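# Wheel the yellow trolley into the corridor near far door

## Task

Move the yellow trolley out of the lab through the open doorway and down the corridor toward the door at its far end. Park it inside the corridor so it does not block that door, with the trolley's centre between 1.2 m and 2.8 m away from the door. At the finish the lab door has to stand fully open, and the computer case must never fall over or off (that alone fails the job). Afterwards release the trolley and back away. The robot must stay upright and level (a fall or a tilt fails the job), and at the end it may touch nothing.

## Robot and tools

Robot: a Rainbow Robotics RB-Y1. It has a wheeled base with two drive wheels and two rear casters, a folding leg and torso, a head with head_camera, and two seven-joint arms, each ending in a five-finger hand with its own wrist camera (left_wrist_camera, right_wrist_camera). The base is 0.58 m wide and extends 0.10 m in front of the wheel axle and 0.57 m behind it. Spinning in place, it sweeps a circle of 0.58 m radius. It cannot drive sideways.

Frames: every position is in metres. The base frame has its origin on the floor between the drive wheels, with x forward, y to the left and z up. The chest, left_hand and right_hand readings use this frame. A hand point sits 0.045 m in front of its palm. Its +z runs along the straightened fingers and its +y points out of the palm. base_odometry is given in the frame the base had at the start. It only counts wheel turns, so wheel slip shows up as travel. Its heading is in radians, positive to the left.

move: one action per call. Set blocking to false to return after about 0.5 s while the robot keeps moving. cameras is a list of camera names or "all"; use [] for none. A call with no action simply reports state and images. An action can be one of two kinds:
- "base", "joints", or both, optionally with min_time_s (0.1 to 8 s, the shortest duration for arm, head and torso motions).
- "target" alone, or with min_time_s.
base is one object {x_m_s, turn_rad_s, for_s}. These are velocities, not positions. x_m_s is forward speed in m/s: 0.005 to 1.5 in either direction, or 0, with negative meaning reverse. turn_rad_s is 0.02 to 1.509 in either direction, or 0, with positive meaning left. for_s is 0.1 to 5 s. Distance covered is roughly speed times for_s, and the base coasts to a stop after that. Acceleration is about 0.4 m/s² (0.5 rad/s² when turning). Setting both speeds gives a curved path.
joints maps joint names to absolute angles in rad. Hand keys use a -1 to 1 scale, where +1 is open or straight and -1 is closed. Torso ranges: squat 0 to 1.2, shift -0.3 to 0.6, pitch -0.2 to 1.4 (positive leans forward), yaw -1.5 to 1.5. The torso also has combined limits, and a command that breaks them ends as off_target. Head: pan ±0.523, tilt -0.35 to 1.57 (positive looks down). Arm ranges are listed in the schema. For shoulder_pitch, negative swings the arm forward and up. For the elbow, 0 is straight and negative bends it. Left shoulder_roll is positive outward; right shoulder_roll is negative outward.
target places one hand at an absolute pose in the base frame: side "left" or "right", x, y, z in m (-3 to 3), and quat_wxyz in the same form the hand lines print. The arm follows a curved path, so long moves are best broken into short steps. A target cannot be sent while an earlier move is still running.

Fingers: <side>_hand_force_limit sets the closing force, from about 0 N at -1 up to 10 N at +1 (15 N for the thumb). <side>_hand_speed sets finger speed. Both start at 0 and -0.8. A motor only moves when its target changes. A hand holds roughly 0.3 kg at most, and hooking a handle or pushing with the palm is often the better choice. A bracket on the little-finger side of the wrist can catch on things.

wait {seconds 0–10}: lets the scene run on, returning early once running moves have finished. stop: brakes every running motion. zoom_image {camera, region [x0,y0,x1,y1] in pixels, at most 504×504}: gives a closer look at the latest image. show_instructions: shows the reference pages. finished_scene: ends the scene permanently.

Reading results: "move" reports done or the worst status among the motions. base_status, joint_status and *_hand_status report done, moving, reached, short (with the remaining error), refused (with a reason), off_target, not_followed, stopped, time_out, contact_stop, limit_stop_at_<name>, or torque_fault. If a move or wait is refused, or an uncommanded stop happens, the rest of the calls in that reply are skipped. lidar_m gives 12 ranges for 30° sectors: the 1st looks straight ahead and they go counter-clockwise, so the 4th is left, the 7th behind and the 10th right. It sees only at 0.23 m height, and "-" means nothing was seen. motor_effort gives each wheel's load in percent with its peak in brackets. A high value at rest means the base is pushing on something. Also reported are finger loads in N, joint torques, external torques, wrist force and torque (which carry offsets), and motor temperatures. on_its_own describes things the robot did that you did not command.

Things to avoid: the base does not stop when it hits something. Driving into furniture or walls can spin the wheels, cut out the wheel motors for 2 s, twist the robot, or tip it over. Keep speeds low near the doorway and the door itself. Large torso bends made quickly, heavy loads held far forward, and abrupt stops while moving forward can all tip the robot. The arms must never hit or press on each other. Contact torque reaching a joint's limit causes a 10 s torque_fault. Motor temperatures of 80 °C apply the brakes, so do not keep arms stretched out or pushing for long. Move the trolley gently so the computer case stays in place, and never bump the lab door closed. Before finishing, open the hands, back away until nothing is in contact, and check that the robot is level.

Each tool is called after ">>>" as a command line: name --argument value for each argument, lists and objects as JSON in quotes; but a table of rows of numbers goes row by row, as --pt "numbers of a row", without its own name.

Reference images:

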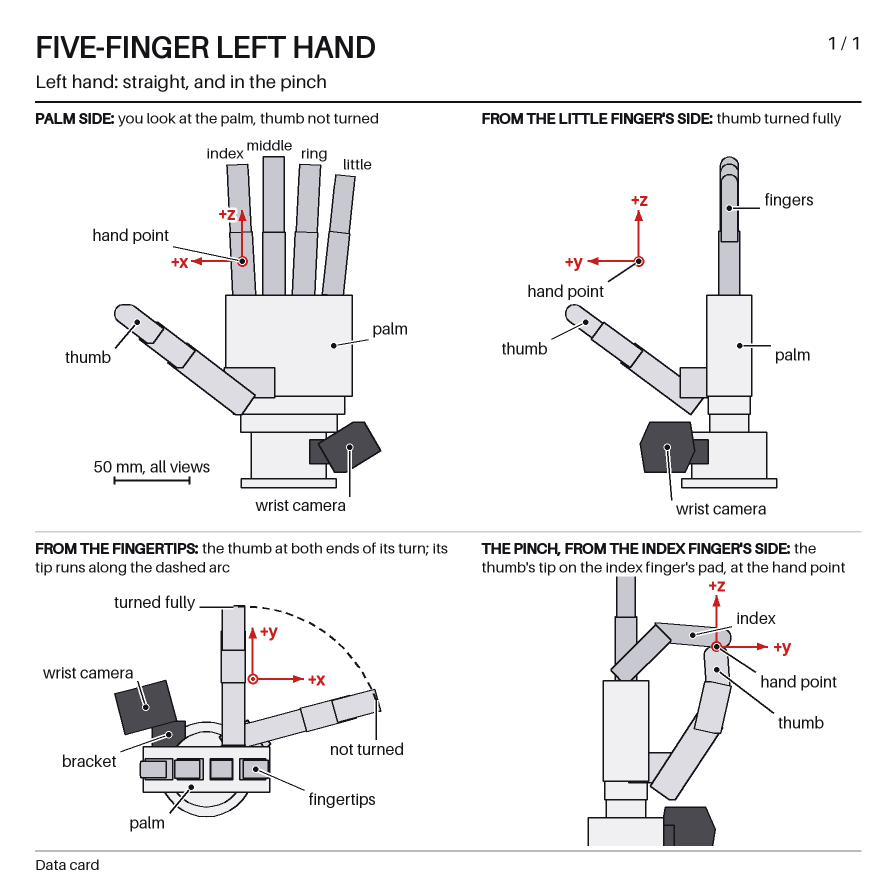

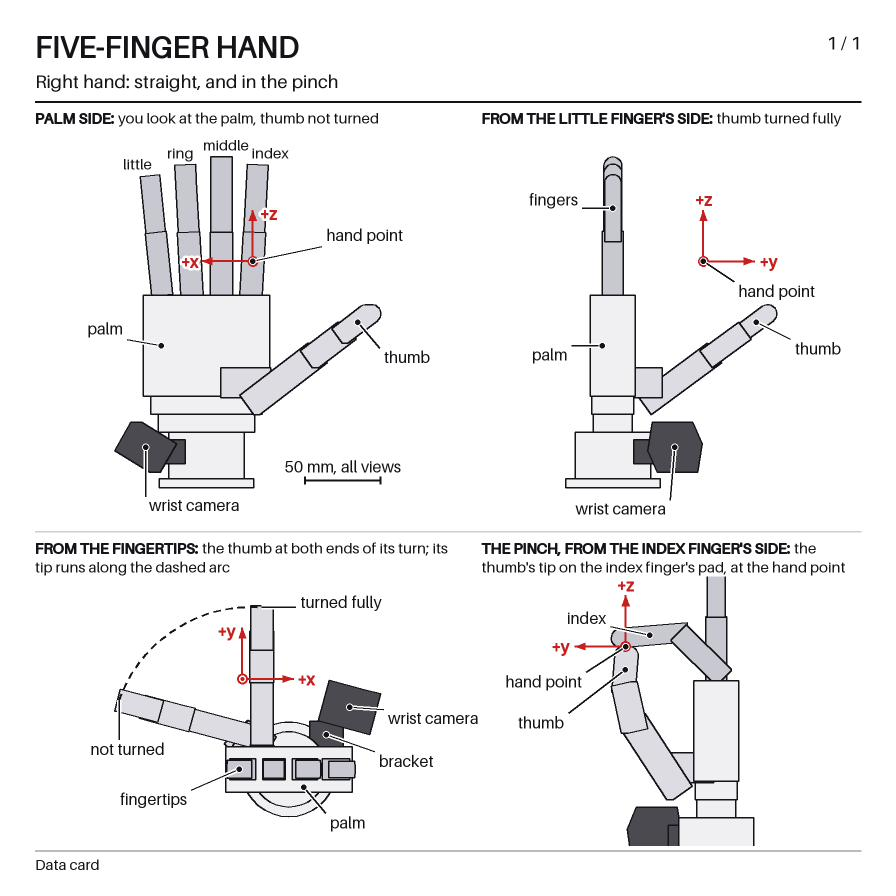

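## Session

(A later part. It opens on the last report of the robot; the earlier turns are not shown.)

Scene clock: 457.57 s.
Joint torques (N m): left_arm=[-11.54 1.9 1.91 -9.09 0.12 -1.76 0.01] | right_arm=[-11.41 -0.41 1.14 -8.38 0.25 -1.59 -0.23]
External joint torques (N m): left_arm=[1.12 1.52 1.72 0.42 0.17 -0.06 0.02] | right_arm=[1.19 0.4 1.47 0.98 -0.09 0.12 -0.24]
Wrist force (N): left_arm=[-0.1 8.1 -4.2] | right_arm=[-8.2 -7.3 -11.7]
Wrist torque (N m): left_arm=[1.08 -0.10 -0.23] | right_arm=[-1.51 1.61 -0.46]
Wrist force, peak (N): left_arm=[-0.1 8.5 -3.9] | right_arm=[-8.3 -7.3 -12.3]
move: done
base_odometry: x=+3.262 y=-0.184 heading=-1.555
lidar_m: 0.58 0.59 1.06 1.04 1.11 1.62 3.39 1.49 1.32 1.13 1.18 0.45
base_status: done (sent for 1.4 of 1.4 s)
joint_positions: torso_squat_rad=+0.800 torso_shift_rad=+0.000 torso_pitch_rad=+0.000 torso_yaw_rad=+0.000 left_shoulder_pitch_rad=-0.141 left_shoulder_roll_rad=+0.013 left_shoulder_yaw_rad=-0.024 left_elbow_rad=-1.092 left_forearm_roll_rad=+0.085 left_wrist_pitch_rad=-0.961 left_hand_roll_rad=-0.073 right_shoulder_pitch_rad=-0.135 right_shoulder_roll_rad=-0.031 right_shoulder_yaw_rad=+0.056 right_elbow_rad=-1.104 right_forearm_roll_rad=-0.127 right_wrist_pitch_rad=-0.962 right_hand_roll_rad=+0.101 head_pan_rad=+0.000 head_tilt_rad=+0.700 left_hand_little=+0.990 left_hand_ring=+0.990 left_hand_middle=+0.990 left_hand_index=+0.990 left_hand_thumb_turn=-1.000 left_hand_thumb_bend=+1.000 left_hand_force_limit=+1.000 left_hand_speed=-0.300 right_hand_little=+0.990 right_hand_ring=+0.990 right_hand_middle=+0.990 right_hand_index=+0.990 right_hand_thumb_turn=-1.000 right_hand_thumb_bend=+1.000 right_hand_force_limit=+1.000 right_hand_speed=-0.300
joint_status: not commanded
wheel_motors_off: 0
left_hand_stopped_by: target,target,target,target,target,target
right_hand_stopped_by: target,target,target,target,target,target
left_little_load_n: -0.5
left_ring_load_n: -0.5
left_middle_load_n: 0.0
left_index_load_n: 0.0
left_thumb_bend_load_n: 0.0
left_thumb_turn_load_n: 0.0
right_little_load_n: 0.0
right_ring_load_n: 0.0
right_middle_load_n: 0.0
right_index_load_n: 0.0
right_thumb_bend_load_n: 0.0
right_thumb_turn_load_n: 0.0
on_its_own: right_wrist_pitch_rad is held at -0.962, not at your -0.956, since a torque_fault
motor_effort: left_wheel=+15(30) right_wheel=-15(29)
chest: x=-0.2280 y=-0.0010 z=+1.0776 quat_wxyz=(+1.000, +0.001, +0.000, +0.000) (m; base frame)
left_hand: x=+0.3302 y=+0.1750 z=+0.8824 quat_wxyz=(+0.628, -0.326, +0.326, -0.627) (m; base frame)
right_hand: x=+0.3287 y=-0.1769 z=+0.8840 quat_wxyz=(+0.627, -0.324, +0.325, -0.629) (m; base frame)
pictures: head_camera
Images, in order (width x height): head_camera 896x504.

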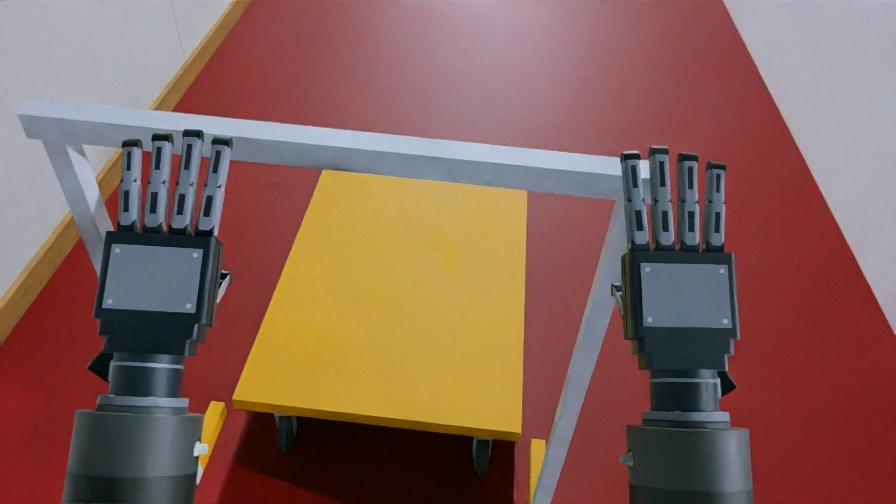

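>>> move --base '{"turn_rad_s": -0.4, "for_s": 1.26}' --cameras '[]'

>>> move --base '{"x_m_s": -0.25, "for_s": 1.64}' --cameras '[]'

>>> move --base '{"turn_rad_s": 0.4, "for_s": 1.0}' --joints '{"head_tilt_rad": 0.55}' --cameras '["head_camera"]'

>>> zoom_image --camera "head_camera" --region '[150, 50, 654, 334]'

Scene clock: 465.53 s.
Joint torques (N m): left_arm=[-11.49 1.52 1.29 -8.95 0.02 -1.73 -0.12] | right_arm=[-11.18 -0.69 0.94 -8.47 0.37 -1.6 -0.24]
External joint torques (N m): left_arm=[1.18 1.13 1.1 0.56 0.07 -0.03 -0.11] | right_arm=[1.42 0.12 1.27 0.89 0.03 0.11 -0.25]
Wrist force (N): left_arm=[-0.2 8.2 -3.9] | right_arm=[-8.0 -6.8 -10.9]
Wrist torque (N m): left_arm=[1.08 -0.08 -0.23] | right_arm=[-1.49 1.57 -0.44]
Wrist force, peak (N): left_arm=[-0.2 8.3 -4.1] | right_arm=[-8.4 -7.9 -11.9]
move: done
base_odometry: x=+3.262 y=-0.184 heading=-2.061
lidar_m: 0.45 0.57 0.59 1.07 1.04 1.12 1.64 3.25 1.46 1.32 1.12 1.19
base_status: done (sent for 1.27 of 1.27 s)
joint_positions: torso_squat_rad=+0.800 torso_shift_rad=+0.000 torso_pitch_rad=+0.000 torso_yaw_rad=+0.000 left_shoulder_pitch_rad=-0.141 left_shoulder_roll_rad=+0.013 left_shoulder_yaw_rad=-0.024 left_elbow_rad=-1.092 left_forearm_roll_rad=+0.085 left_wrist_pitch_rad=-0.961 left_hand_roll_rad=-0.073 right_shoulder_pitch_rad=-0.135 right_shoulder_roll_rad=-0.031 right_shoulder_yaw_rad=+0.056 right_elbow_rad=-1.104 right_forearm_roll_rad=-0.127 right_wrist_pitch_rad=-0.962 right_hand_roll_rad=+0.101 head_pan_rad=+0.000 head_tilt_rad=+0.700 left_hand_little=+0.990 left_hand_ring=+0.990 left_hand_middle=+0.990 left_hand_index=+0.990 left_hand_thumb_turn=-1.000 left_hand_thumb_bend=+1.000 left_hand_force_limit=+1.000 left_hand_speed=-0.300 right_hand_little=+0.990 right_hand_ring=+0.990 right_hand_middle=+0.990 right_hand_index=+0.990 right_hand_thumb_turn=-1.000 right_hand_thumb_bend=+1.000 right_hand_force_limit=+1.000 right_hand_speed=-0.300
joint_status: not commanded
wheel_motors_off: 0
left_hand_stopped_by: target,target,target,target,target,target
right_hand_stopped_by: target,target,target,target,target,target
left_little_load_n: 0.0
left_ring_load_n: 0.0
left_middle_load_n: -0.5
left_index_load_n: 0.0
left_thumb_bend_load_n: 0.0
left_thumb_turn_load_n: 0.0
right_little_load_n: 0.0
right_ring_load_n: 0.0
right_middle_load_n: 0.0
right_index_load_n: -0.5
right_thumb_bend_load_n: 0.0
right_thumb_turn_load_n: 0.0
on_its_own: right_wrist_pitch_rad is held at -0.962, not at your -0.956, since a torque_fault
motor_effort: left_wheel=+14(37) right_wheel=+1(40)
chest: x=-0.2280 y=-0.0010 z=+1.0776 quat_wxyz=(+1.000, +0.001, +0.000, +0.000) (m; base frame)
left_hand: x=+0.3302 y=+0.1750 z=+0.8824 quat_wxyz=(+0.628, -0.326, +0.326, -0.627) (m; base frame)
right_hand: x=+0.3287 y=-0.1769 z=+0.8840 quat_wxyz=(+0.627, -0.324, +0.325, -0.629) (m; base frame)
pictures: none
No camera images: "cameras" was empty.

Scene clock: 468.30 s.
Joint torques (N m): left_arm=[-12.03 1.61 0.86 -8.86 0.15 -1.64 -0.11] | right_arm=[-11.63 -0.62 0.77 -8.48 0.36 -1.63 -0.19]
External joint torques (N m): left_arm=[0.64 1.22 0.67 0.65 0.2 0.06 -0.11] | right_arm=[0.98 0.19 1.1 0.88 0.01 0.08 -0.2]
Wrist force (N): left_arm=[-0.2 8.1 -4.1] | right_arm=[-8.2 -7.4 -11.0]
Wrist torque (N m): left_arm=[1.07 -0.10 -0.23] | right_arm=[-1.63 1.61 -0.45]
Wrist force, peak (N): left_arm=[-0.2 8.4 -4.1] | right_arm=[-8.7 -8.0 -11.5]
move: done
base_odometry: x=+3.454 y=+0.177 heading=-2.062
lidar_m: 0.86 0.84 1.15 0.89 0.87 0.93 1.38 3.52 1.70 1.31 1.61 1.40
base_status: done (sent for 1.63 of 1.63 s)
joint_positions: torso_squat_rad=+0.800 torso_shift_rad=+0.000 torso_pitch_rad=+0.000 torso_yaw_rad=+0.000 left_shoulder_pitch_rad=-0.141 left_shoulder_roll_rad=+0.013 left_shoulder_yaw_rad=-0.024 left_elbow_rad=-1.092 left_forearm_roll_rad=+0.085 left_wrist_pitch_rad=-0.961 left_hand_roll_rad=-0.073 right_shoulder_pitch_rad=-0.135 right_shoulder_roll_rad=-0.031 right_shoulder_yaw_rad=+0.056 right_elbow_rad=-1.104 right_forearm_roll_rad=-0.127 right_wrist_pitch_rad=-0.962 right_hand_roll_rad=+0.101 head_pan_rad=+0.000 head_tilt_rad=+0.700 left_hand_little=+0.990 left_hand_ring=+0.990 left_hand_middle=+0.990 left_hand_index=+0.990 left_hand_thumb_turn=-1.000 left_hand_thumb_bend=+1.000 left_hand_force_limit=+1.000 left_hand_speed=-0.300 right_hand_little=+0.990 right_hand_ring=+0.990 right_hand_middle=+0.990 right_hand_index=+0.990 right_hand_thumb_turn=-1.000 right_hand_thumb_bend=+1.000 right_hand_force_limit=+1.000 right_hand_speed=-0.300
joint_status: not commanded
wheel_motors_off: 0
left_hand_stopped_by: target,target,target,target,target,target
right_hand_stopped_by: target,target,target,target,target,target
left_little_load_n: 0.0
left_ring_load_n: 0.0
left_middle_load_n: 0.0
left_index_load_n: 0.0
left_thumb_bend_load_n: 0.0
left_thumb_turn_load_n: 0.0
right_little_load_n: 0.0
right_ring_load_n: -0.5
right_middle_load_n: 0.0
right_index_load_n: 0.0
right_thumb_bend_load_n: 0.0
right_thumb_turn_load_n: 0.0
on_its_own: right_wrist_pitch_rad is held at -0.962, not at your -0.956, since a torque_fault
motor_effort: left_wheel=-5(35) right_wheel=+10(35)
chest: x=-0.2281 y=-0.0010 z=+1.0776 quat_wxyz=(+1.000, +0.001, +0.000, +0.000) (m; base frame)
left_hand: x=+0.3301 y=+0.1750 z=+0.8824 quat_wxyz=(+0.628, -0.326, +0.326, -0.627) (m; base frame)
right_hand: x=+0.3287 y=-0.1769 z=+0.8840 quat_wxyz=(+0.627, -0.324, +0.325, -0.629) (m; base frame)
pictures: none
No camera images: "cameras" was empty.

Scene clock: 470.47 s.
Joint torques (N m): left_arm=[-11.87 1.73 1.15 -8.98 0.1 -1.77 -0.03] | right_arm=[-11.88 -0.72 0.88 -8.53 0.27 -1.61 -0.26]
External joint torques (N m): left_arm=[0.79 1.34 0.96 0.53 0.15 -0.07 -0.02] | right_arm=[0.72 0.08 1.21 0.83 -0.08 0.1 -0.26]
Wrist force (N): left_arm=[-0.3 8.1 -4.1] | right_arm=[-8.5 -7.3 -11.0]
Wrist torque (N m): left_arm=[1.07 -0.07 -0.24] | right_arm=[-1.64 1.68 -0.51]
Wrist force, peak (N): left_arm=[0.0 8.3 -4.1] | right_arm=[-9.0 -7.7 -11.3]
move: done
base_odometry: x=+3.454 y=+0.177 heading=-1.662
lidar_m: 0.95 0.85 0.91 0.86 0.90 1.21 3.11 1.90 1.34 1.32 1.41 0.86
base_status: done (sent for 1 of 1 s)
joint_positions: torso_squat_rad=+0.800 torso_shift_rad=+0.000 torso_pitch_rad=+0.000 torso_yaw_rad=+0.000 left_shoulder_pitch_rad=-0.141 left_shoulder_roll_rad=+0.013 left_shoulder_yaw_rad=-0.024 left_elbow_rad=-1.092 left_forearm_roll_rad=+0.085 left_wrist_pitch_rad=-0.961 left_hand_roll_rad=-0.073 right_shoulder_pitch_rad=-0.135 right_shoulder_roll_rad=-0.031 right_shoulder_yaw_rad=+0.056 right_elbow_rad=-1.104 right_forearm_roll_rad=-0.127 right_wrist_pitch_rad=-0.962 right_hand_roll_rad=+0.101 head_pan_rad=+0.000 head_tilt_rad=+0.550 left_hand_little=+0.990 left_hand_ring=+0.990 left_hand_middle=+0.990 left_hand_index=+0.990 left_hand_thumb_turn=-1.000 left_hand_thumb_bend=+1.000 left_hand_force_limit=+1.000 left_hand_speed=-0.300 right_hand_little=+0.990 right_hand_ring=+0.990 right_hand_middle=+0.990 right_hand_index=+0.990 right_hand_thumb_turn=-1.000 right_hand_thumb_bend=+1.000 right_hand_force_limit=+1.000 right_hand_speed=-0.300
joint_status: all done
wheel_motors_off: 0
left_hand_stopped_by: target,target,target,target,target,target
right_hand_stopped_by: target,target,target,target,target,target
left_little_load_n: 0.0
left_ring_load_n: 0.0
left_middle_load_n: 0.0
left_index_load_n: 0.0
left_thumb_bend_load_n: 0.0
left_thumb_turn_load_n: 0.0
right_little_load_n: 0.0
right_ring_load_n: 0.0
right_middle_load_n: -0.5
right_index_load_n: 0.0
right_thumb_bend_load_n: 0.0
right_thumb_turn_load_n: 0.0
on_its_own: right_wrist_pitch_rad is held at -0.962, not at your -0.956, since a torque_fault
motor_effort: left_wheel=+2(34) right_wheel=+12(38)
chest: x=-0.2281 y=-0.0010 z=+1.0776 quat_wxyz=(+1.000, +0.001, +0.000, +0.000) (m; base frame)
left_hand: x=+0.3301 y=+0.1751 z=+0.8824 quat_wxyz=(+0.628, -0.326, +0.326, -0.627) (m; base frame)
right_hand: x=+0.3287 y=-0.1769 z=+0.8840 quat_wxyz=(+0.627, -0.324, +0.325, -0.629) (m; base frame)
pictures: head_camera
Images, in order (width x height): head_camera 896x504.

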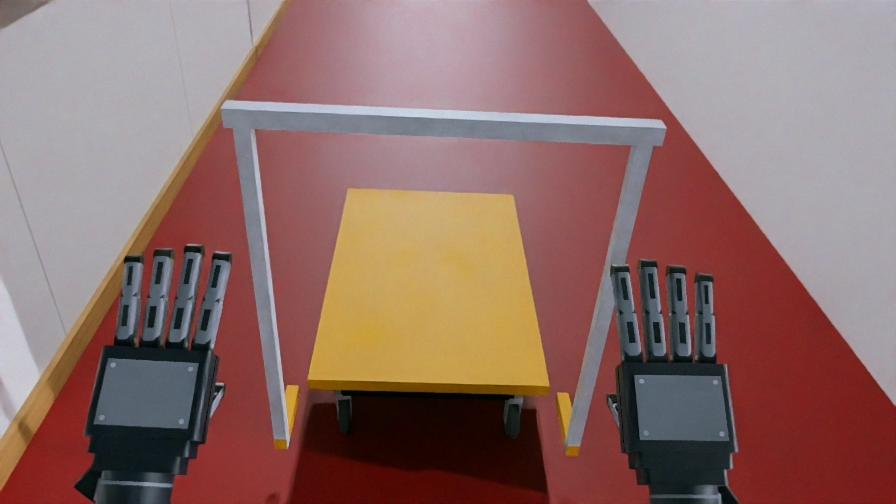

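Scaled by 1.000.

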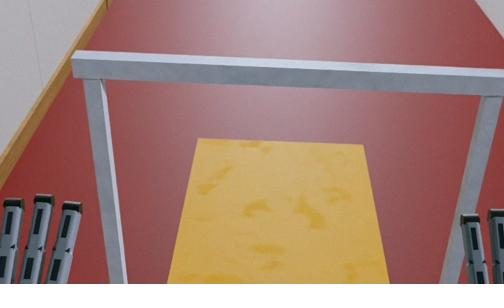

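>>> move --base '{"turn_rad_s": -0.1, "for_s": 0.17}' --joints '{"head_tilt_rad": 0.7}' --cameras '[]'

>>> move --target '{"side": "left", "x": 0.33, "y": 0.175, "z": 0.857, "quat_wxyz": [0.6272, -0.3265, 0.3265, -0.6272]}' --min_time_s 0.4

>>> move --target '{"side": "right", "x": 0.33, "y": -0.175, "z": 0.857, "quat_wxyz": [0.6272, -0.3265, 0.3265, -0.6272]}' --min_time_s 0.4

>>> move --base '{"x_m_s": 0.2, "for_s": 2.1}' --cameras '["head_camera"]'

Scene clock: 472.17 s.
Joint torques (N m): left_arm=[-12.05 1.58 1.16 -8.96 0.09 -1.75 -0.1] | right_arm=[-11.68 -0.94 0.99 -8.33 0.23 -1.72 -0.18]
External joint torques (N m): left_arm=[0.62 1.19 0.96 0.55 0.14 -0.05 -0.09] | right_arm=[0.92 -0.14 1.32 1.03 -0.12 0 -0.19]
Wrist force (N): left_arm=[-0.1 8.1 -3.9] | right_arm=[-8.1 -7.8 -11.9]
Wrist torque (N m): left_arm=[1.05 -0.10 -0.23] | right_arm=[-1.65 1.65 -0.46]
Wrist force, peak (N): left_arm=[-0.2 8.3 -4.2] | right_arm=[-9.1 -7.9 -11.2]
move: done
base_odometry: x=+3.454 y=+0.177 heading=-1.676
lidar_m: 0.95 0.83 0.91 0.86 0.89 1.19 2.94 1.93 1.36 1.32 1.40 0.86
base_status: done (sent for 0.17 of 0.17 s)
joint_positions: torso_squat_rad=+0.800 torso_shift_rad=+0.000 torso_pitch_rad=+0.000 torso_yaw_rad=+0.000 left_shoulder_pitch_rad=-0.141 left_shoulder_roll_rad=+0.013 left_shoulder_yaw_rad=-0.024 left_elbow_rad=-1.092 left_forearm_roll_rad=+0.085 left_wrist_pitch_rad=-0.961 left_hand_roll_rad=-0.073 right_shoulder_pitch_rad=-0.135 right_shoulder_roll_rad=-0.031 right_shoulder_yaw_rad=+0.056 right_elbow_rad=-1.104 right_forearm_roll_rad=-0.127 right_wrist_pitch_rad=-0.962 right_hand_roll_rad=+0.101 head_pan_rad=+0.000 head_tilt_rad=+0.700 left_hand_little=+0.990 left_hand_ring=+0.990 left_hand_middle=+0.990 left_hand_index=+0.990 left_hand_thumb_turn=-1.000 left_hand_thumb_bend=+1.000 left_hand_force_limit=+1.000 left_hand_speed=-0.300 right_hand_little=+0.990 right_hand_ring=+0.990 right_hand_middle=+0.990 right_hand_index=+0.990 right_hand_thumb_turn=-1.000 right_hand_thumb_bend=+1.000 right_hand_force_limit=+1.000 right_hand_speed=-0.300
joint_status: all done
wheel_motors_off: 0
left_hand_stopped_by: target,target,target,target,target,target
right_hand_stopped_by: target,target,target,target,target,target
left_little_load_n: 0.0
left_ring_load_n: 0.0
left_middle_load_n: 0.0
left_index_load_n: 0.0
left_thumb_bend_load_n: 0.0
left_thumb_turn_load_n: 0.0
right_little_load_n: 0.0
right_ring_load_n: 0.0
right_middle_load_n: 0.0
right_index_load_n: 0.0
right_thumb_bend_load_n: 0.0
right_thumb_turn_load_n: 0.0
on_its_own: right_wrist_pitch_rad is held at -0.962, not at your -0.956, since a torque_fault
motor_effort: left_wheel=-1(18) right_wheel=+5(11)
chest: x=-0.2281 y=-0.0010 z=+1.0776 quat_wxyz=(+1.000, +0.001, +0.000, +0.000) (m; base frame)
left_hand: x=+0.3301 y=+0.1751 z=+0.8824 quat_wxyz=(+0.628, -0.326, +0.326, -0.627) (m; base frame)
right_hand: x=+0.3287 y=-0.1769 z=+0.8840 quat_wxyz=(+0.627, -0.324, +0.325, -0.629) (m; base frame)
pictures: none
No camera images: "cameras" was empty.

Scene clock: 473.00 s.
Joint torques (N m): left_arm=[-12.77 1.05 1.13 -8.04 0.04 -1.39 -0.03] | right_arm=[-11.64 -0.88 0.87 -8.45 0.34 -1.72 -0.2]
External joint torques (N m): left_arm=[0.34 0.35 0.93 0.87 0.09 0.31 -0.02] | right_arm=[0.96 -0.08 1.2 0.91 0 -0.01 -0.2]
Wrist force (N): left_arm=[0.0 8.1 -4.0] | right_arm=[-7.9 -7.5 -10.6]
Wrist torque (N m): left_arm=[1.07 -0.14 -0.20] | right_arm=[-1.62 1.55 -0.43]
Wrist force, peak (N): left_arm=[0.8 8.7 -4.8] | right_arm=[-8.7 -7.2 -11.4]
move: done
base_odometry: x=+3.454 y=+0.177 heading=-1.676
lidar_m: 0.95 0.84 0.92 0.87 0.90 1.19 2.93 1.93 1.36 1.33 1.40 0.86
base_status: not commanded
joint_positions: torso_squat_rad=+0.800 torso_shift_rad=+0.000 torso_pitch_rad=+0.000 torso_yaw_rad=+0.000 left_shoulder_pitch_rad=-0.204 left_shoulder_roll_rad=+0.015 left_shoulder_yaw_rad=-0.014 left_elbow_rad=-0.905 left_forearm_roll_rad=+0.090 left_wrist_pitch_rad=-1.084 left_hand_roll_rad=-0.067 right_shoulder_pitch_rad=-0.135 right_shoulder_roll_rad=-0.031 right_shoulder_yaw_rad=+0.056 right_elbow_rad=-1.104 right_forearm_roll_rad=-0.127 right_wrist_pitch_rad=-0.962 right_hand_roll_rad=+0.101 head_pan_rad=+0.000 head_tilt_rad=+0.700 left_hand_little=+0.990 left_hand_ring=+0.990 left_hand_middle=+0.990 left_hand_index=+0.990 left_hand_thumb_turn=-1.000 left_hand_thumb_bend=+1.000 left_hand_force_limit=+1.000 left_hand_speed=-0.300 right_hand_little=+0.990 right_hand_ring=+0.990 right_hand_middle=+0.990 right_hand_index=+0.990 right_hand_thumb_turn=-1.000 right_hand_thumb_bend=+1.000 right_hand_force_limit=+1.000 right_hand_speed=-0.300
joint_status: all done
wheel_motors_off: 0
left_hand_stopped_by: target,target,target,target,target,target
right_hand_stopped_by: target,target,target,target,target,target
left_little_load_n: 0.0
left_ring_load_n: 0.0
left_middle_load_n: 0.0
left_index_load_n: 0.0
left_thumb_bend_load_n: 0.0
left_thumb_turn_load_n: 0.0
right_little_load_n: 0.0
right_ring_load_n: 0.0
right_middle_load_n: 0.0
right_index_load_n: -0.5
right_thumb_bend_load_n: 0.0
right_thumb_turn_load_n: 0.0
on_its_own: right_wrist_pitch_rad is held at -0.962, not at your -0.956, since a torque_fault
motor_effort: left_wheel=+0(2) right_wheel=+6(6)
chest: x=-0.2281 y=-0.0010 z=+1.0776 quat_wxyz=(+1.000, +0.001, +0.000, +0.000) (m; base frame)
left_hand: x=+0.3298 y=+0.1748 z=+0.8573 quat_wxyz=(+0.627, -0.327, +0.328, -0.627) (m; base frame)
left_hand_status: reached (checked arc, planned for 0.5 s): 0 mm and 0.2 deg off.
right_hand: x=+0.3287 y=-0.1768 z=+0.8839 quat_wxyz=(+0.627, -0.324, +0.325, -0.629) (m; base frame)
pictures: none

Scene clock: 473.83 s.
Joint torques (N m): left_arm=[-12.49 1.16 0.93 -7.94 0.02 -1.51 -0.06] | right_arm=[-12.17 -1.31 -1.74 -7.98 0.39 -1.93 -0.09]
External joint torques (N m): left_arm=[0.62 0.46 0.73 0.98 0.07 0.2 -0.06] | right_arm=[0.99 -0.26 -1.45 0.79 0.07 -0.21 -0.09]
Wrist force (N): left_arm=[-0.2 8.0 -3.9] | right_arm=[-8.5 -6.6 -10.8]
Wrist torque (N m): left_arm=[1.04 -0.10 -0.21] | right_arm=[-1.52 1.63 -0.49]
Wrist force, peak (N): left_arm=[-0.2 8.2 -4.1] | right_arm=[-8.2 -7.5 -11.9]
move: done
base_odometry: x=+3.454 y=+0.177 heading=-1.676
lidar_m: 0.95 0.84 0.92 0.87 0.89 1.19 2.93 1.93 1.36 1.33 1.41 0.86
base_status: not commanded
joint_positions: torso_squat_rad=+0.800 torso_shift_rad=+0.000 torso_pitch_rad=+0.000 torso_yaw_rad=+0.000 left_shoulder_pitch_rad=-0.204 left_shoulder_roll_rad=+0.015 left_shoulder_yaw_rad=-0.014 left_elbow_rad=-0.905 left_forearm_roll_rad=+0.090 left_wrist_pitch_rad=-1.084 left_hand_roll_rad=-0.067 right_shoulder_pitch_rad=-0.202 right_shoulder_roll_rad=-0.030 right_shoulder_yaw_rad=+0.049 right_elbow_rad=-0.912 right_forearm_roll_rad=-0.131 right_wrist_pitch_rad=-1.081 right_hand_roll_rad=+0.090 head_pan_rad=+0.000 head_tilt_rad=+0.700 left_hand_little=+0.990 left_hand_ring=+0.990 left_hand_middle=+0.990 left_hand_index=+0.990 left_hand_thumb_turn=-1.000 left_hand_thumb_bend=+1.000 left_hand_force_limit=+1.000 left_hand_speed=-0.300 right_hand_little=+0.990 right_hand_ring=+0.990 right_hand_middle=+0.990 right_hand_index=+0.990 right_hand_thumb_turn=-1.000 right_hand_thumb_bend=+1.000 right_hand_force_limit=+1.000 right_hand_speed=-0.300
joint_status: all done
wheel_motors_off: 0
left_hand_stopped_by: target,target,target,target,target,target
right_hand_stopped_by: target,target,target,target,target,target
left_little_load_n: 0.0
left_ring_load_n: 0.0
left_middle_load_n: 0.0
left_index_load_n: 0.0
left_thumb_bend_load_n: 0.0
left_thumb_turn_load_n: 0.0
right_little_load_n: 0.0
right_ring_load_n: 0.0
right_middle_load_n: 0.0
right_index_load_n: 0.0
right_thumb_bend_load_n: 0.0
right_thumb_turn_load_n: 0.0
motor_effort: left_wheel=-1(2) right_wheel=+6(6)
chest: x=-0.2280 y=-0.0010 z=+1.0776 quat_wxyz=(+1.000, +0.001, +0.000, +0.000) (m; base frame)
left_hand: x=+0.3298 y=+0.1748 z=+0.8573 quat_wxyz=(+0.627, -0.327, +0.328, -0.627) (m; base frame)
right_hand: x=+0.3298 y=-0.1749 z=+0.8573 quat_wxyz=(+0.627, -0.328, +0.327, -0.627) (m; base frame)
right_hand_status: reached (checked arc, planned for 0.5 s): 0 mm and 0.2 deg off.
pictures: none

Scene clock: 477.10 s.
Joint torques (N m): left_arm=[-12.24 1.15 0.65 -8.16 -0.01 -1.55 0.06] | right_arm=[-11.89 -1.09 -1.81 -8 0.35 -1.83 -0.06]
External joint torques (N m): left_arm=[0.86 0.45 0.45 0.75 0.04 0.16 0.07] | right_arm=[1.27 -0.04 -1.52 0.77 0.02 -0.1 -0.07]
Wrist force (N): left_arm=[0.0 8.2 -4.0] | right_arm=[-8.7 -6.2 -11.0]
Wrist torque (N m): left_arm=[1.08 -0.12 -0.21] | right_arm=[-1.40 1.69 -0.47]
Wrist force, peak (N): left_arm=[0.0 8.5 -4.1] | right_arm=[-8.9 -7.5 -11.6]
move: done
base_odometry: x=+3.410 y=-0.241 heading=-1.676
lidar_m: 0.53 0.46 0.94 0.89 0.92 1.22 3.02 1.91 1.47 1.26 1.30 0.50
base_status: done (sent for 2.1 of 2.1 s)
joint_positions: torso_squat_rad=+0.800 torso_shift_rad=+0.000 torso_pitch_rad=+0.000 torso_yaw_rad=+0.000 left_shoulder_pitch_rad=-0.204 left_shoulder_roll_rad=+0.015 left_shoulder_yaw_rad=-0.014 left_elbow_rad=-0.905 left_forearm_roll_rad=+0.090 left_wrist_pitch_rad=-1.084 left_hand_roll_rad=-0.067 right_shoulder_pitch_rad=-0.202 right_shoulder_roll_rad=-0.030 right_shoulder_yaw_rad=+0.049 right_elbow_rad=-0.912 right_forearm_roll_rad=-0.131 right_wrist_pitch_rad=-1.081 right_hand_roll_rad=+0.090 head_pan_rad=+0.000 head_tilt_rad=+0.700 left_hand_little=+0.990 left_hand_ring=+0.990 left_hand_middle=+0.990 left_hand_index=+0.990 left_hand_thumb_turn=-1.000 left_hand_thumb_bend=+1.000 left_hand_force_limit=+1.000 left_hand_speed=-0.300 right_hand_little=+0.990 right_hand_ring=+0.990 right_hand_middle=+0.990 right_hand_index=+0.990 right_hand_thumb_turn=-1.000 right_hand_thumb_bend=+1.000 right_hand_force_limit=+1.000 right_hand_speed=-0.300
joint_status: not commanded
wheel_motors_off: 0
left_hand_stopped_by: target,target,target,target,target,target
right_hand_stopped_by: target,target,target,target,target,target
left_little_load_n: 0.0
left_ring_load_n: 0.0
left_middle_load_n: 0.0
left_index_load_n: 0.0
left_thumb_bend_load_n: 0.0
left_thumb_turn_load_n: 0.0
right_little_load_n: 0.0
right_ring_load_n: 0.0
right_middle_load_n: 0.0
right_index_load_n: 0.0
right_thumb_bend_load_n: 0.0
right_thumb_turn_load_n: 0.0
motor_effort: left_wheel=+6(41) right_wheel=-4(40)
chest: x=-0.2280 y=-0.0010 z=+1.0776 quat_wxyz=(+1.000, +0.001, +0.000, +0.000) (m; base frame)
left_hand: x=+0.3299 y=+0.1748 z=+0.8573 quat_wxyz=(+0.627, -0.327, +0.328, -0.627) (m; base frame)
right_hand: x=+0.3299 y=-0.1748 z=+0.8573 quat_wxyz=(+0.627, -0.328, +0.327, -0.627) (m; base frame)
pictures: head_camera
Images, in order (width x height): head_camera 896x504.

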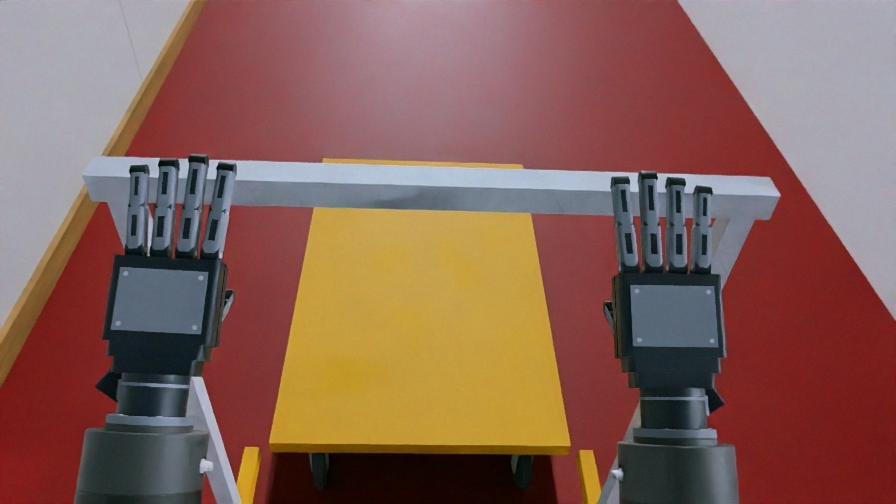

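>>> move --base '{"x_m_s": 0.08, "for_s": 1.0}' --cameras '["head_camera"]'

Scene clock: 478.97 s.
Joint torques (N m): left_arm=[-12.25 1.17 1.32 -7.25 -0.06 -0.36 -0.05] | right_arm=[-11.73 -1.29 -1.75 -8.06 0.29 -1.83 -0.1]
External joint torques (N m): left_arm=[0.86 0.48 1.12 1.66 -0.01 1.34 -0.04] | right_arm=[1.43 -0.24 -1.46 0.71 -0.04 -0.11 -0.11]
Wrist force (N): left_arm=[0.2 3.0 -4.3] | right_arm=[-8.3 -6.8 -11.4]
Wrist torque (N m): left_arm=[1.06 -0.13 -0.13] | right_arm=[-1.53 1.60 -0.45]
Wrist force, peak (N): left_arm=[0.0 8.1 -4.3] | right_arm=[-8.5 -7.8 -11.3]
move: done
base_odometry: x=+3.402 y=-0.320 heading=-1.675
lidar_m: 0.45 0.40 0.42 0.89 0.92 1.22 3.03 1.89 1.52 1.25 0.44 0.43
base_status: done (sent for 1 of 1 s)
joint_positions: torso_squat_rad=+0.800 torso_shift_rad=+0.000 torso_pitch_rad=+0.000 torso_yaw_rad=+0.000 left_shoulder_pitch_rad=-0.204 left_shoulder_roll_rad=+0.015 left_shoulder_yaw_rad=-0.014 left_elbow_rad=-0.905 left_forearm_roll_rad=+0.090 left_wrist_pitch_rad=-1.085 left_hand_roll_rad=-0.067 right_shoulder_pitch_rad=-0.202 right_shoulder_roll_rad=-0.030 right_shoulder_yaw_rad=+0.049 right_elbow_rad=-0.912 right_forearm_roll_rad=-0.131 right_wrist_pitch_rad=-1.081 right_hand_roll_rad=+0.090 head_pan_rad=+0.000 head_tilt_rad=+0.700 left_hand_little=+0.990 left_hand_ring=+0.990 left_hand_middle=+0.990 left_hand_index=+0.990 left_hand_thumb_turn=-1.000 left_hand_thumb_bend=+1.000 left_hand_force_limit=+1.000 left_hand_speed=-0.300 right_hand_little=+0.990 right_hand_ring=+0.990 right_hand_middle=+0.990 right_hand_index=+0.990 right_hand_thumb_turn=-1.000 right_hand_thumb_bend=+1.000 right_hand_force_limit=+1.000 right_hand_speed=-0.300
joint_status: not commanded
wheel_motors_off: 0
left_hand_stopped_by: target,target,target,target,target,target
right_hand_stopped_by: target,target,target,target,target,target
left_little_load_n: 0.0
left_ring_load_n: 0.0
left_middle_load_n: 0.5
left_index_load_n: 0.5
left_thumb_bend_load_n: 0.0
left_thumb_turn_load_n: 0.0
right_little_load_n: 0.0
right_ring_load_n: 0.0
right_middle_load_n: 0.0
right_index_load_n: 0.0
right_thumb_bend_load_n: -0.5
right_thumb_turn_load_n: 0.0
motor_effort: left_wheel=+3(35) right_wheel=-7(18)
chest: x=-0.2280 y=-0.0010 z=+1.0776 quat_wxyz=(+1.000, +0.001, +0.000, +0.000) (m; base frame)
left_hand: x=+0.3299 y=+0.1748 z=+0.8575 quat_wxyz=(+0.627, -0.327, +0.327, -0.627) (m; base frame)
right_hand: x=+0.3299 y=-0.1748 z=+0.8573 quat_wxyz=(+0.627, -0.328, +0.327, -0.627) (m; base frame)
pictures: head_camera
Images, in order (width x height): head_camera 896x504.

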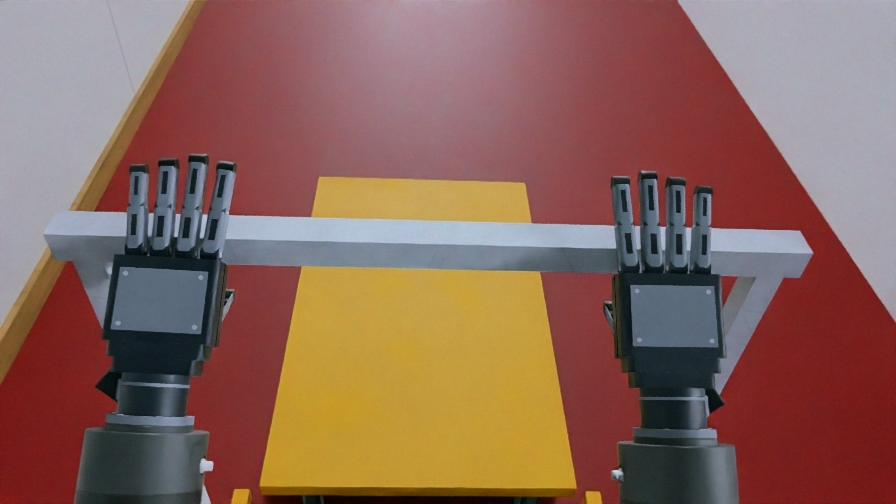

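>>> move --base '{"x_m_s": 0.06, "for_s": 0.4}' --cameras '["head_camera"]'

>>> zoom_image --camera "head_camera" --region '[560, 130, 830, 400]'

>>> zoom_image --camera "head_camera" --region '[40, 130, 310, 400]'

Scene clock: 480.33 s.
Joint torques (N m): left_arm=[-11.23 0.63 -0.22 -7.27 -0.19 -1.16 0.06] | right_arm=[-12 -1.18 -1.86 -7.98 0.46 -1.91 -0.08]
External joint torques (N m): left_arm=[1.88 -0.07 -0.42 1.64 -0.14 0.54 0.06] | right_arm=[1.17 -0.13 -1.58 0.79 0.13 -0.18 -0.08]
Wrist force (N): left_arm=[0.3 8.1 -3.7] | right_arm=[-8.8 -6.9 -11.4]
Wrist torque (N m): left_arm=[1.06 -0.17 -0.19] | right_arm=[-1.50 1.72 -0.50]
Wrist force, peak (N): left_arm=[-3.5 -28.3 -15.4] | right_arm=[-8.6 -7.3 -11.5]
move: done
base_odometry: x=+3.399 y=-0.344 heading=-1.675
lidar_m: 0.45 0.41 0.42 0.89 0.92 1.22 3.04 1.88 1.52 1.26 1.29 0.43
base_status: done (sent for 0.4 of 0.4 s)
joint_positions: torso_squat_rad=+0.800 torso_shift_rad=+0.000 torso_pitch_rad=+0.000 torso_yaw_rad=+0.000 left_shoulder_pitch_rad=-0.205 left_shoulder_roll_rad=+0.015 left_shoulder_yaw_rad=-0.013 left_elbow_rad=-0.905 left_forearm_roll_rad=+0.091 left_wrist_pitch_rad=-1.084 left_hand_roll_rad=-0.067 right_shoulder_pitch_rad=-0.202 right_shoulder_roll_rad=-0.030 right_shoulder_yaw_rad=+0.049 right_elbow_rad=-0.912 right_forearm_roll_rad=-0.131 right_wrist_pitch_rad=-1.081 right_hand_roll_rad=+0.090 head_pan_rad=+0.000 head_tilt_rad=+0.700 left_hand_little=+0.990 left_hand_ring=+0.990 left_hand_middle=+0.990 left_hand_index=+0.990 left_hand_thumb_turn=-1.000 left_hand_thumb_bend=+1.000 left_hand_force_limit=+1.000 left_hand_speed=-0.300 right_hand_little=+0.990 right_hand_ring=+0.990 right_hand_middle=+0.990 right_hand_index=+0.990 right_hand_thumb_turn=-1.000 right_hand_thumb_bend=+1.000 right_hand_force_limit=+1.000 right_hand_speed=-0.300
joint_status: not commanded
wheel_motors_off: 0
left_hand_stopped_by: target,target,target,target,target,target
right_hand_stopped_by: target,target,target,target,target,target
left_little_load_n: 0.0
left_ring_load_n: -0.5
left_middle_load_n: 0.0
left_index_load_n: -0.5
left_thumb_bend_load_n: 0.0
left_thumb_turn_load_n: 0.0
right_little_load_n: 0.0
right_ring_load_n: 0.0
right_middle_load_n: 0.0
right_index_load_n: 0.0
right_thumb_bend_load_n: 0.0
right_thumb_turn_load_n: 0.0
motor_effort: left_wheel=+3(35) right_wheel=-6(19)
chest: x=-0.2280 y=-0.0010 z=+1.0776 quat_wxyz=(+1.000, +0.001, +0.000, +0.000) (m; base frame)
left_hand: x=+0.3299 y=+0.1750 z=+0.8577 quat_wxyz=(+0.627, -0.327, +0.327, -0.627) (m; base frame)
right_hand: x=+0.3299 y=-0.1748 z=+0.8574 quat_wxyz=(+0.627, -0.328, +0.327, -0.627) (m; base frame)
pictures: head_camera
Images, in order (width x height): head_camera 896x504.

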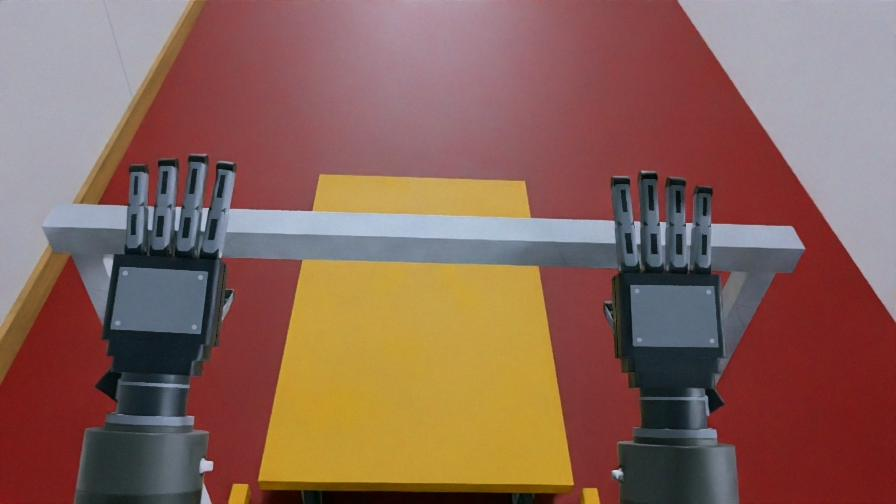

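Scaled by 1.867 from the camera's 896x504 image, which has a finer 1280x720 frame.

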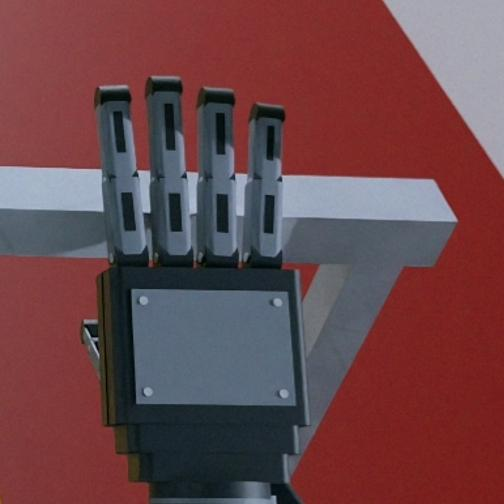

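Scaled by 1.867 from the camera's 896x504 image, which has a finer 1280x720 frame.

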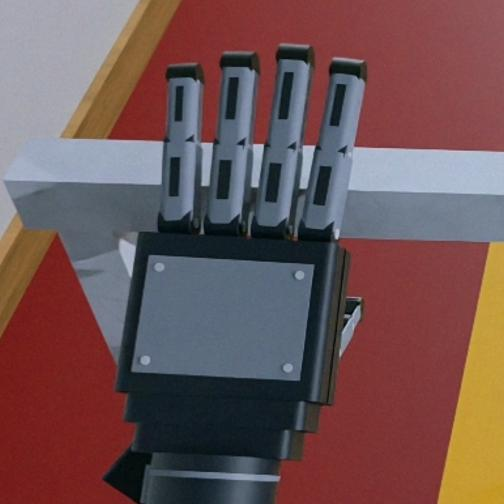

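>>> move --target '{"side": "left", "x": 0.33, "y": 0.175, "z": 0.868, "quat_wxyz": [0.6272, -0.3265, 0.3265, -0.6272]}' --min_time_s 0.3

>>> move --target '{"side": "right", "x": 0.33, "y": -0.175, "z": 0.868, "quat_wxyz": [0.6272, -0.3265, 0.3265, -0.6272]}' --min_time_s 0.3

>>> move --base '{"x_m_s": 0.06, "for_s": 0.4}' --cameras '["head_camera"]'

Scene clock: 482.30 s.
Joint torques (N m): left_arm=[-11.47 0.5 -1.78 -8.86 0.01 -1.21 -0.25] | right_arm=[-11.82 -1.33 -1.82 -8.06 0.43 -1.93 -0.15]
External joint torques (N m): left_arm=[1.48 -0.09 -1.98 0.3 0.06 0.49 -0.24] | right_arm=[1.35 -0.28 -1.53 0.71 0.11 -0.2 -0.16]
Wrist force (N): left_arm=[0.1 8.2 -3.7] | right_arm=[-8.2 -7.4 -11.0]
Wrist torque (N m): left_arm=[1.06 -0.14 -0.28] | right_arm=[-1.60 1.62 -0.46]
Wrist force, peak (N): left_arm=[0.7 9.0 -4.7] | right_arm=[-8.5 -7.9 -11.4]
move: done
base_odometry: x=+3.399 y=-0.344 heading=-1.675
lidar_m: 0.45 0.41 0.43 0.89 0.92 1.22 3.04 1.89 1.53 1.25 1.29 0.43
base_status: not commanded
joint_positions: torso_squat_rad=+0.800 torso_shift_rad=+0.000 torso_pitch_rad=+0.000 torso_yaw_rad=+0.000 left_shoulder_pitch_rad=-0.180 left_shoulder_roll_rad=+0.014 left_shoulder_yaw_rad=-0.017 left_elbow_rad=-0.977 left_forearm_roll_rad=+0.088 left_wrist_pitch_rad=-1.042 left_hand_roll_rad=-0.069 right_shoulder_pitch_rad=-0.202 right_shoulder_roll_rad=-0.030 right_shoulder_yaw_rad=+0.049 right_elbow_rad=-0.912 right_forearm_roll_rad=-0.131 right_wrist_pitch_rad=-1.081 right_hand_roll_rad=+0.090 head_pan_rad=+0.000 head_tilt_rad=+0.700 left_hand_little=+0.990 left_hand_ring=+0.990 left_hand_middle=+0.990 left_hand_index=+0.990 left_hand_thumb_turn=-1.000 left_hand_thumb_bend=+1.000 left_hand_force_limit=+1.000 left_hand_speed=-0.300 right_hand_little=+0.990 right_hand_ring=+0.990 right_hand_middle=+0.990 right_hand_index=+0.990 right_hand_thumb_turn=-1.000 right_hand_thumb_bend=+1.000 right_hand_force_limit=+1.000 right_hand_speed=-0.300
joint_status: all done
wheel_motors_off: 0
left_hand_stopped_by: target,target,target,target,target,target
right_hand_stopped_by: target,target,target,target,target,target
left_little_load_n: -0.5
left_ring_load_n: 0.0
left_middle_load_n: 0.0
left_index_load_n: 0.0
left_thumb_bend_load_n: 0.0
left_thumb_turn_load_n: 0.0
right_little_load_n: 0.0
right_ring_load_n: 0.0
right_middle_load_n: -0.5
right_index_load_n: 0.0
right_thumb_bend_load_n: 0.0
right_thumb_turn_load_n: 0.0
motor_effort: left_wheel=+4(4) right_wheel=-5(6)
chest: x=-0.2280 y=-0.0010 z=+1.0776 quat_wxyz=(+1.000, +0.001, +0.000, +0.000) (m; base frame)
left_hand: x=+0.3300 y=+0.1751 z=+0.8683 quat_wxyz=(+0.628, -0.325, +0.325, -0.628) (m; base frame)
left_hand_status: reached (checked arc, planned for 0.3 s): 0 mm and 0.3 deg off.
right_hand: x=+0.3299 y=-0.1748 z=+0.8573 quat_wxyz=(+0.627, -0.328, +0.327, -0.627) (m; base frame)
pictures: none

Scene clock: 482.93 s.
Joint torques (N m): left_arm=[-11.35 0.75 -1.6 -9.01 -0.06 -1.25 -0.13] | right_arm=[-11.01 -1.49 -0.27 -9.09 0.4 -1.79 -0.04]
External joint torques (N m): left_arm=[1.6 0.16 -1.8 0.14 -0.01 0.45 -0.12] | right_arm=[1.98 -0.54 0.03 -0.09 0.07 -0.07 -0.04]
Wrist force (N): left_arm=[0.1 8.1 -3.8] | right_arm=[-7.7 -7.0 -10.8]
Wrist torque (N m): left_arm=[1.06 -0.14 -0.28] | right_arm=[-1.59 1.52 -0.36]
Wrist force, peak (N): left_arm=[0.0 8.2 -4.0] | right_arm=[-8.5 -7.3 -11.6]
move: done
base_odometry: x=+3.399 y=-0.344 heading=-1.675
lidar_m: 0.46 0.41 0.42 0.89 0.91 1.22 3.04 1.89 1.53 1.25 1.29 0.43
base_status: not commanded
joint_positions: torso_squat_rad=+0.800 torso_shift_rad=+0.000 torso_pitch_rad=+0.000 torso_yaw_rad=+0.000 left_shoulder_pitch_rad=-0.180 left_shoulder_roll_rad=+0.014 left_shoulder_yaw_rad=-0.017 left_elbow_rad=-0.977 left_forearm_roll_rad=+0.088 left_wrist_pitch_rad=-1.042 left_hand_roll_rad=-0.069 right_shoulder_pitch_rad=-0.179 right_shoulder_roll_rad=-0.030 right_shoulder_yaw_rad=+0.052 right_elbow_rad=-0.983 right_forearm_roll_rad=-0.129 right_wrist_pitch_rad=-1.040 right_hand_roll_rad=+0.093 head_pan_rad=+0.000 head_tilt_rad=+0.700 left_hand_little=+0.990 left_hand_ring=+0.990 left_hand_middle=+0.990 left_hand_index=+0.990 left_hand_thumb_turn=-1.000 left_hand_thumb_bend=+1.000 left_hand_force_limit=+1.000 left_hand_speed=-0.300 right_hand_little=+0.990 right_hand_ring=+0.990 right_hand_middle=+0.990 right_hand_index=+0.990 right_hand_thumb_turn=-1.000 right_hand_thumb_bend=+1.000 right_hand_force_limit=+1.000 right_hand_speed=-0.300
joint_status: all done
wheel_motors_off: 0
left_hand_stopped_by: target,target,target,target,target,target
right_hand_stopped_by: target,target,target,target,target,target
left_little_load_n: 0.0
left_ring_load_n: 0.0
left_middle_load_n: 0.0
left_index_load_n: 0.0
left_thumb_bend_load_n: 0.0
left_thumb_turn_load_n: 0.0
right_little_load_n: 0.0
right_ring_load_n: 0.0
right_middle_load_n: 0.0
right_index_load_n: 0.0
right_thumb_bend_load_n: 0.0
right_thumb_turn_load_n: 0.0
motor_effort: left_wheel=+3(5) right_wheel=-5(6)
chest: x=-0.2280 y=-0.0010 z=+1.0776 quat_wxyz=(+1.000, +0.001, +0.000, +0.000) (m; base frame)
left_hand: x=+0.3300 y=+0.1751 z=+0.8683 quat_wxyz=(+0.628, -0.325, +0.325, -0.628) (m; base frame)
right_hand: x=+0.3299 y=-0.1750 z=+0.8683 quat_wxyz=(+0.628, -0.325, +0.325, -0.628) (m; base frame)
right_hand_status: reached (checked arc, planned for 0.3 s): 0 mm and 0.3 deg off.
pictures: none

Scene clock: 484.10 s.
Joint torques (N m): left_arm=[-12.99 0.27 -1.68 -8.72 -0.19 -1.11 -0.01] | right_arm=[-11.38 -1.31 0.02 -9.13 0.35 -1.75 0.02]
External joint torques (N m): left_arm=[-0.04 -0.32 -1.87 0.43 -0.14 0.59 -0.01] | right_arm=[1.61 -0.36 0.33 -0.13 0.02 -0.03 0.01]
Wrist force (N): left_arm=[0.0 7.9 -3.7] | right_arm=[-7.9 -6.8 -10.6]
Wrist torque (N m): left_arm=[1.02 -0.12 -0.27] | right_arm=[-1.55 1.53 -0.37]
Wrist force, peak (N): left_arm=[0.5 -13.0 -29.9] | right_arm=[-8.3 -7.5 -11.9]
move: done
base_odometry: x=+3.397 y=-0.368 heading=-1.674
lidar_m: 0.44 0.40 0.40 0.90 0.92 1.22 3.06 1.88 1.54 1.25 0.42 0.41
base_status: done (sent for 0.4 of 0.4 s)
joint_positions: torso_squat_rad=+0.800 torso_shift_rad=+0.000 torso_pitch_rad=+0.000 torso_yaw_rad=+0.000 left_shoulder_pitch_rad=-0.180 left_shoulder_roll_rad=+0.014 left_shoulder_yaw_rad=-0.017 left_elbow_rad=-0.977 left_forearm_roll_rad=+0.088 left_wrist_pitch_rad=-1.042 left_hand_roll_rad=-0.069 right_shoulder_pitch_rad=-0.179 right_shoulder_roll_rad=-0.030 right_shoulder_yaw_rad=+0.052 right_elbow_rad=-0.983 right_forearm_roll_rad=-0.129 right_wrist_pitch_rad=-1.040 right_hand_roll_rad=+0.093 head_pan_rad=+0.000 head_tilt_rad=+0.700 left_hand_little=+0.990 left_hand_ring=+0.990 left_hand_middle=+0.990 left_hand_index=+0.990 left_hand_thumb_turn=-1.000 left_hand_thumb_bend=+1.000 left_hand_force_limit=+1.000 left_hand_speed=-0.300 right_hand_little=+0.990 right_hand_ring=+0.990 right_hand_middle=+0.990 right_hand_index=+0.990 right_hand_thumb_turn=-1.000 right_hand_thumb_bend=+1.000 right_hand_force_limit=+1.000 right_hand_speed=-0.300
joint_status: not commanded
wheel_motors_off: 0
left_hand_stopped_by: target,target,target,target,target,target
right_hand_stopped_by: target,target,target,target,target,target
left_little_load_n: 0.0
left_ring_load_n: 0.0
left_middle_load_n: 0.0
left_index_load_n: 0.0
left_thumb_bend_load_n: 0.0
left_thumb_turn_load_n: 0.0
right_little_load_n: 0.0
right_ring_load_n: -0.5
right_middle_load_n: 0.0
right_index_load_n: -0.5
right_thumb_bend_load_n: 0.0
right_thumb_turn_load_n: 0.0
motor_effort: left_wheel=+2(34) right_wheel=-5(20)
chest: x=-0.2280 y=-0.0010 z=+1.0776 quat_wxyz=(+1.000, +0.001, +0.000, +0.000) (m; base frame)
left_hand: x=+0.3298 y=+0.1753 z=+0.8681 quat_wxyz=(+0.628, -0.325, +0.325, -0.628) (m; base frame)
right_hand: x=+0.3299 y=-0.1750 z=+0.8682 quat_wxyz=(+0.628, -0.325, +0.325, -0.628) (m; base frame)
pictures: head_camera
Images, in order (width x height): head_camera 896x504.

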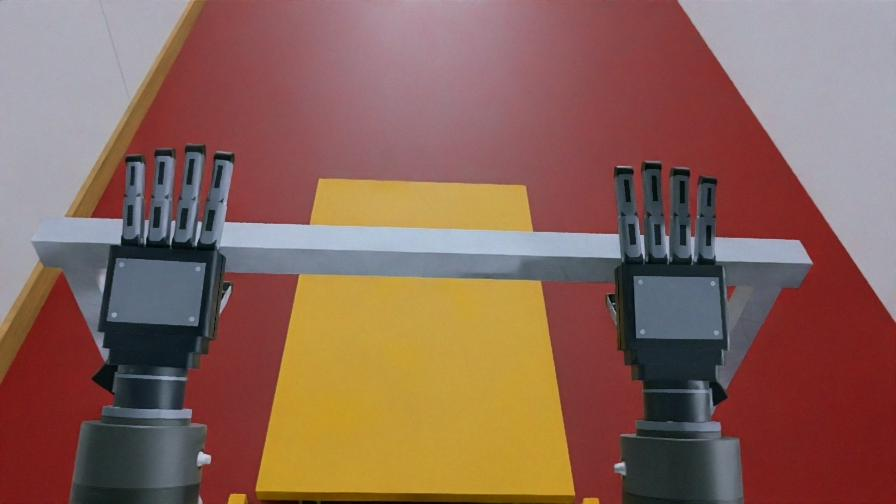

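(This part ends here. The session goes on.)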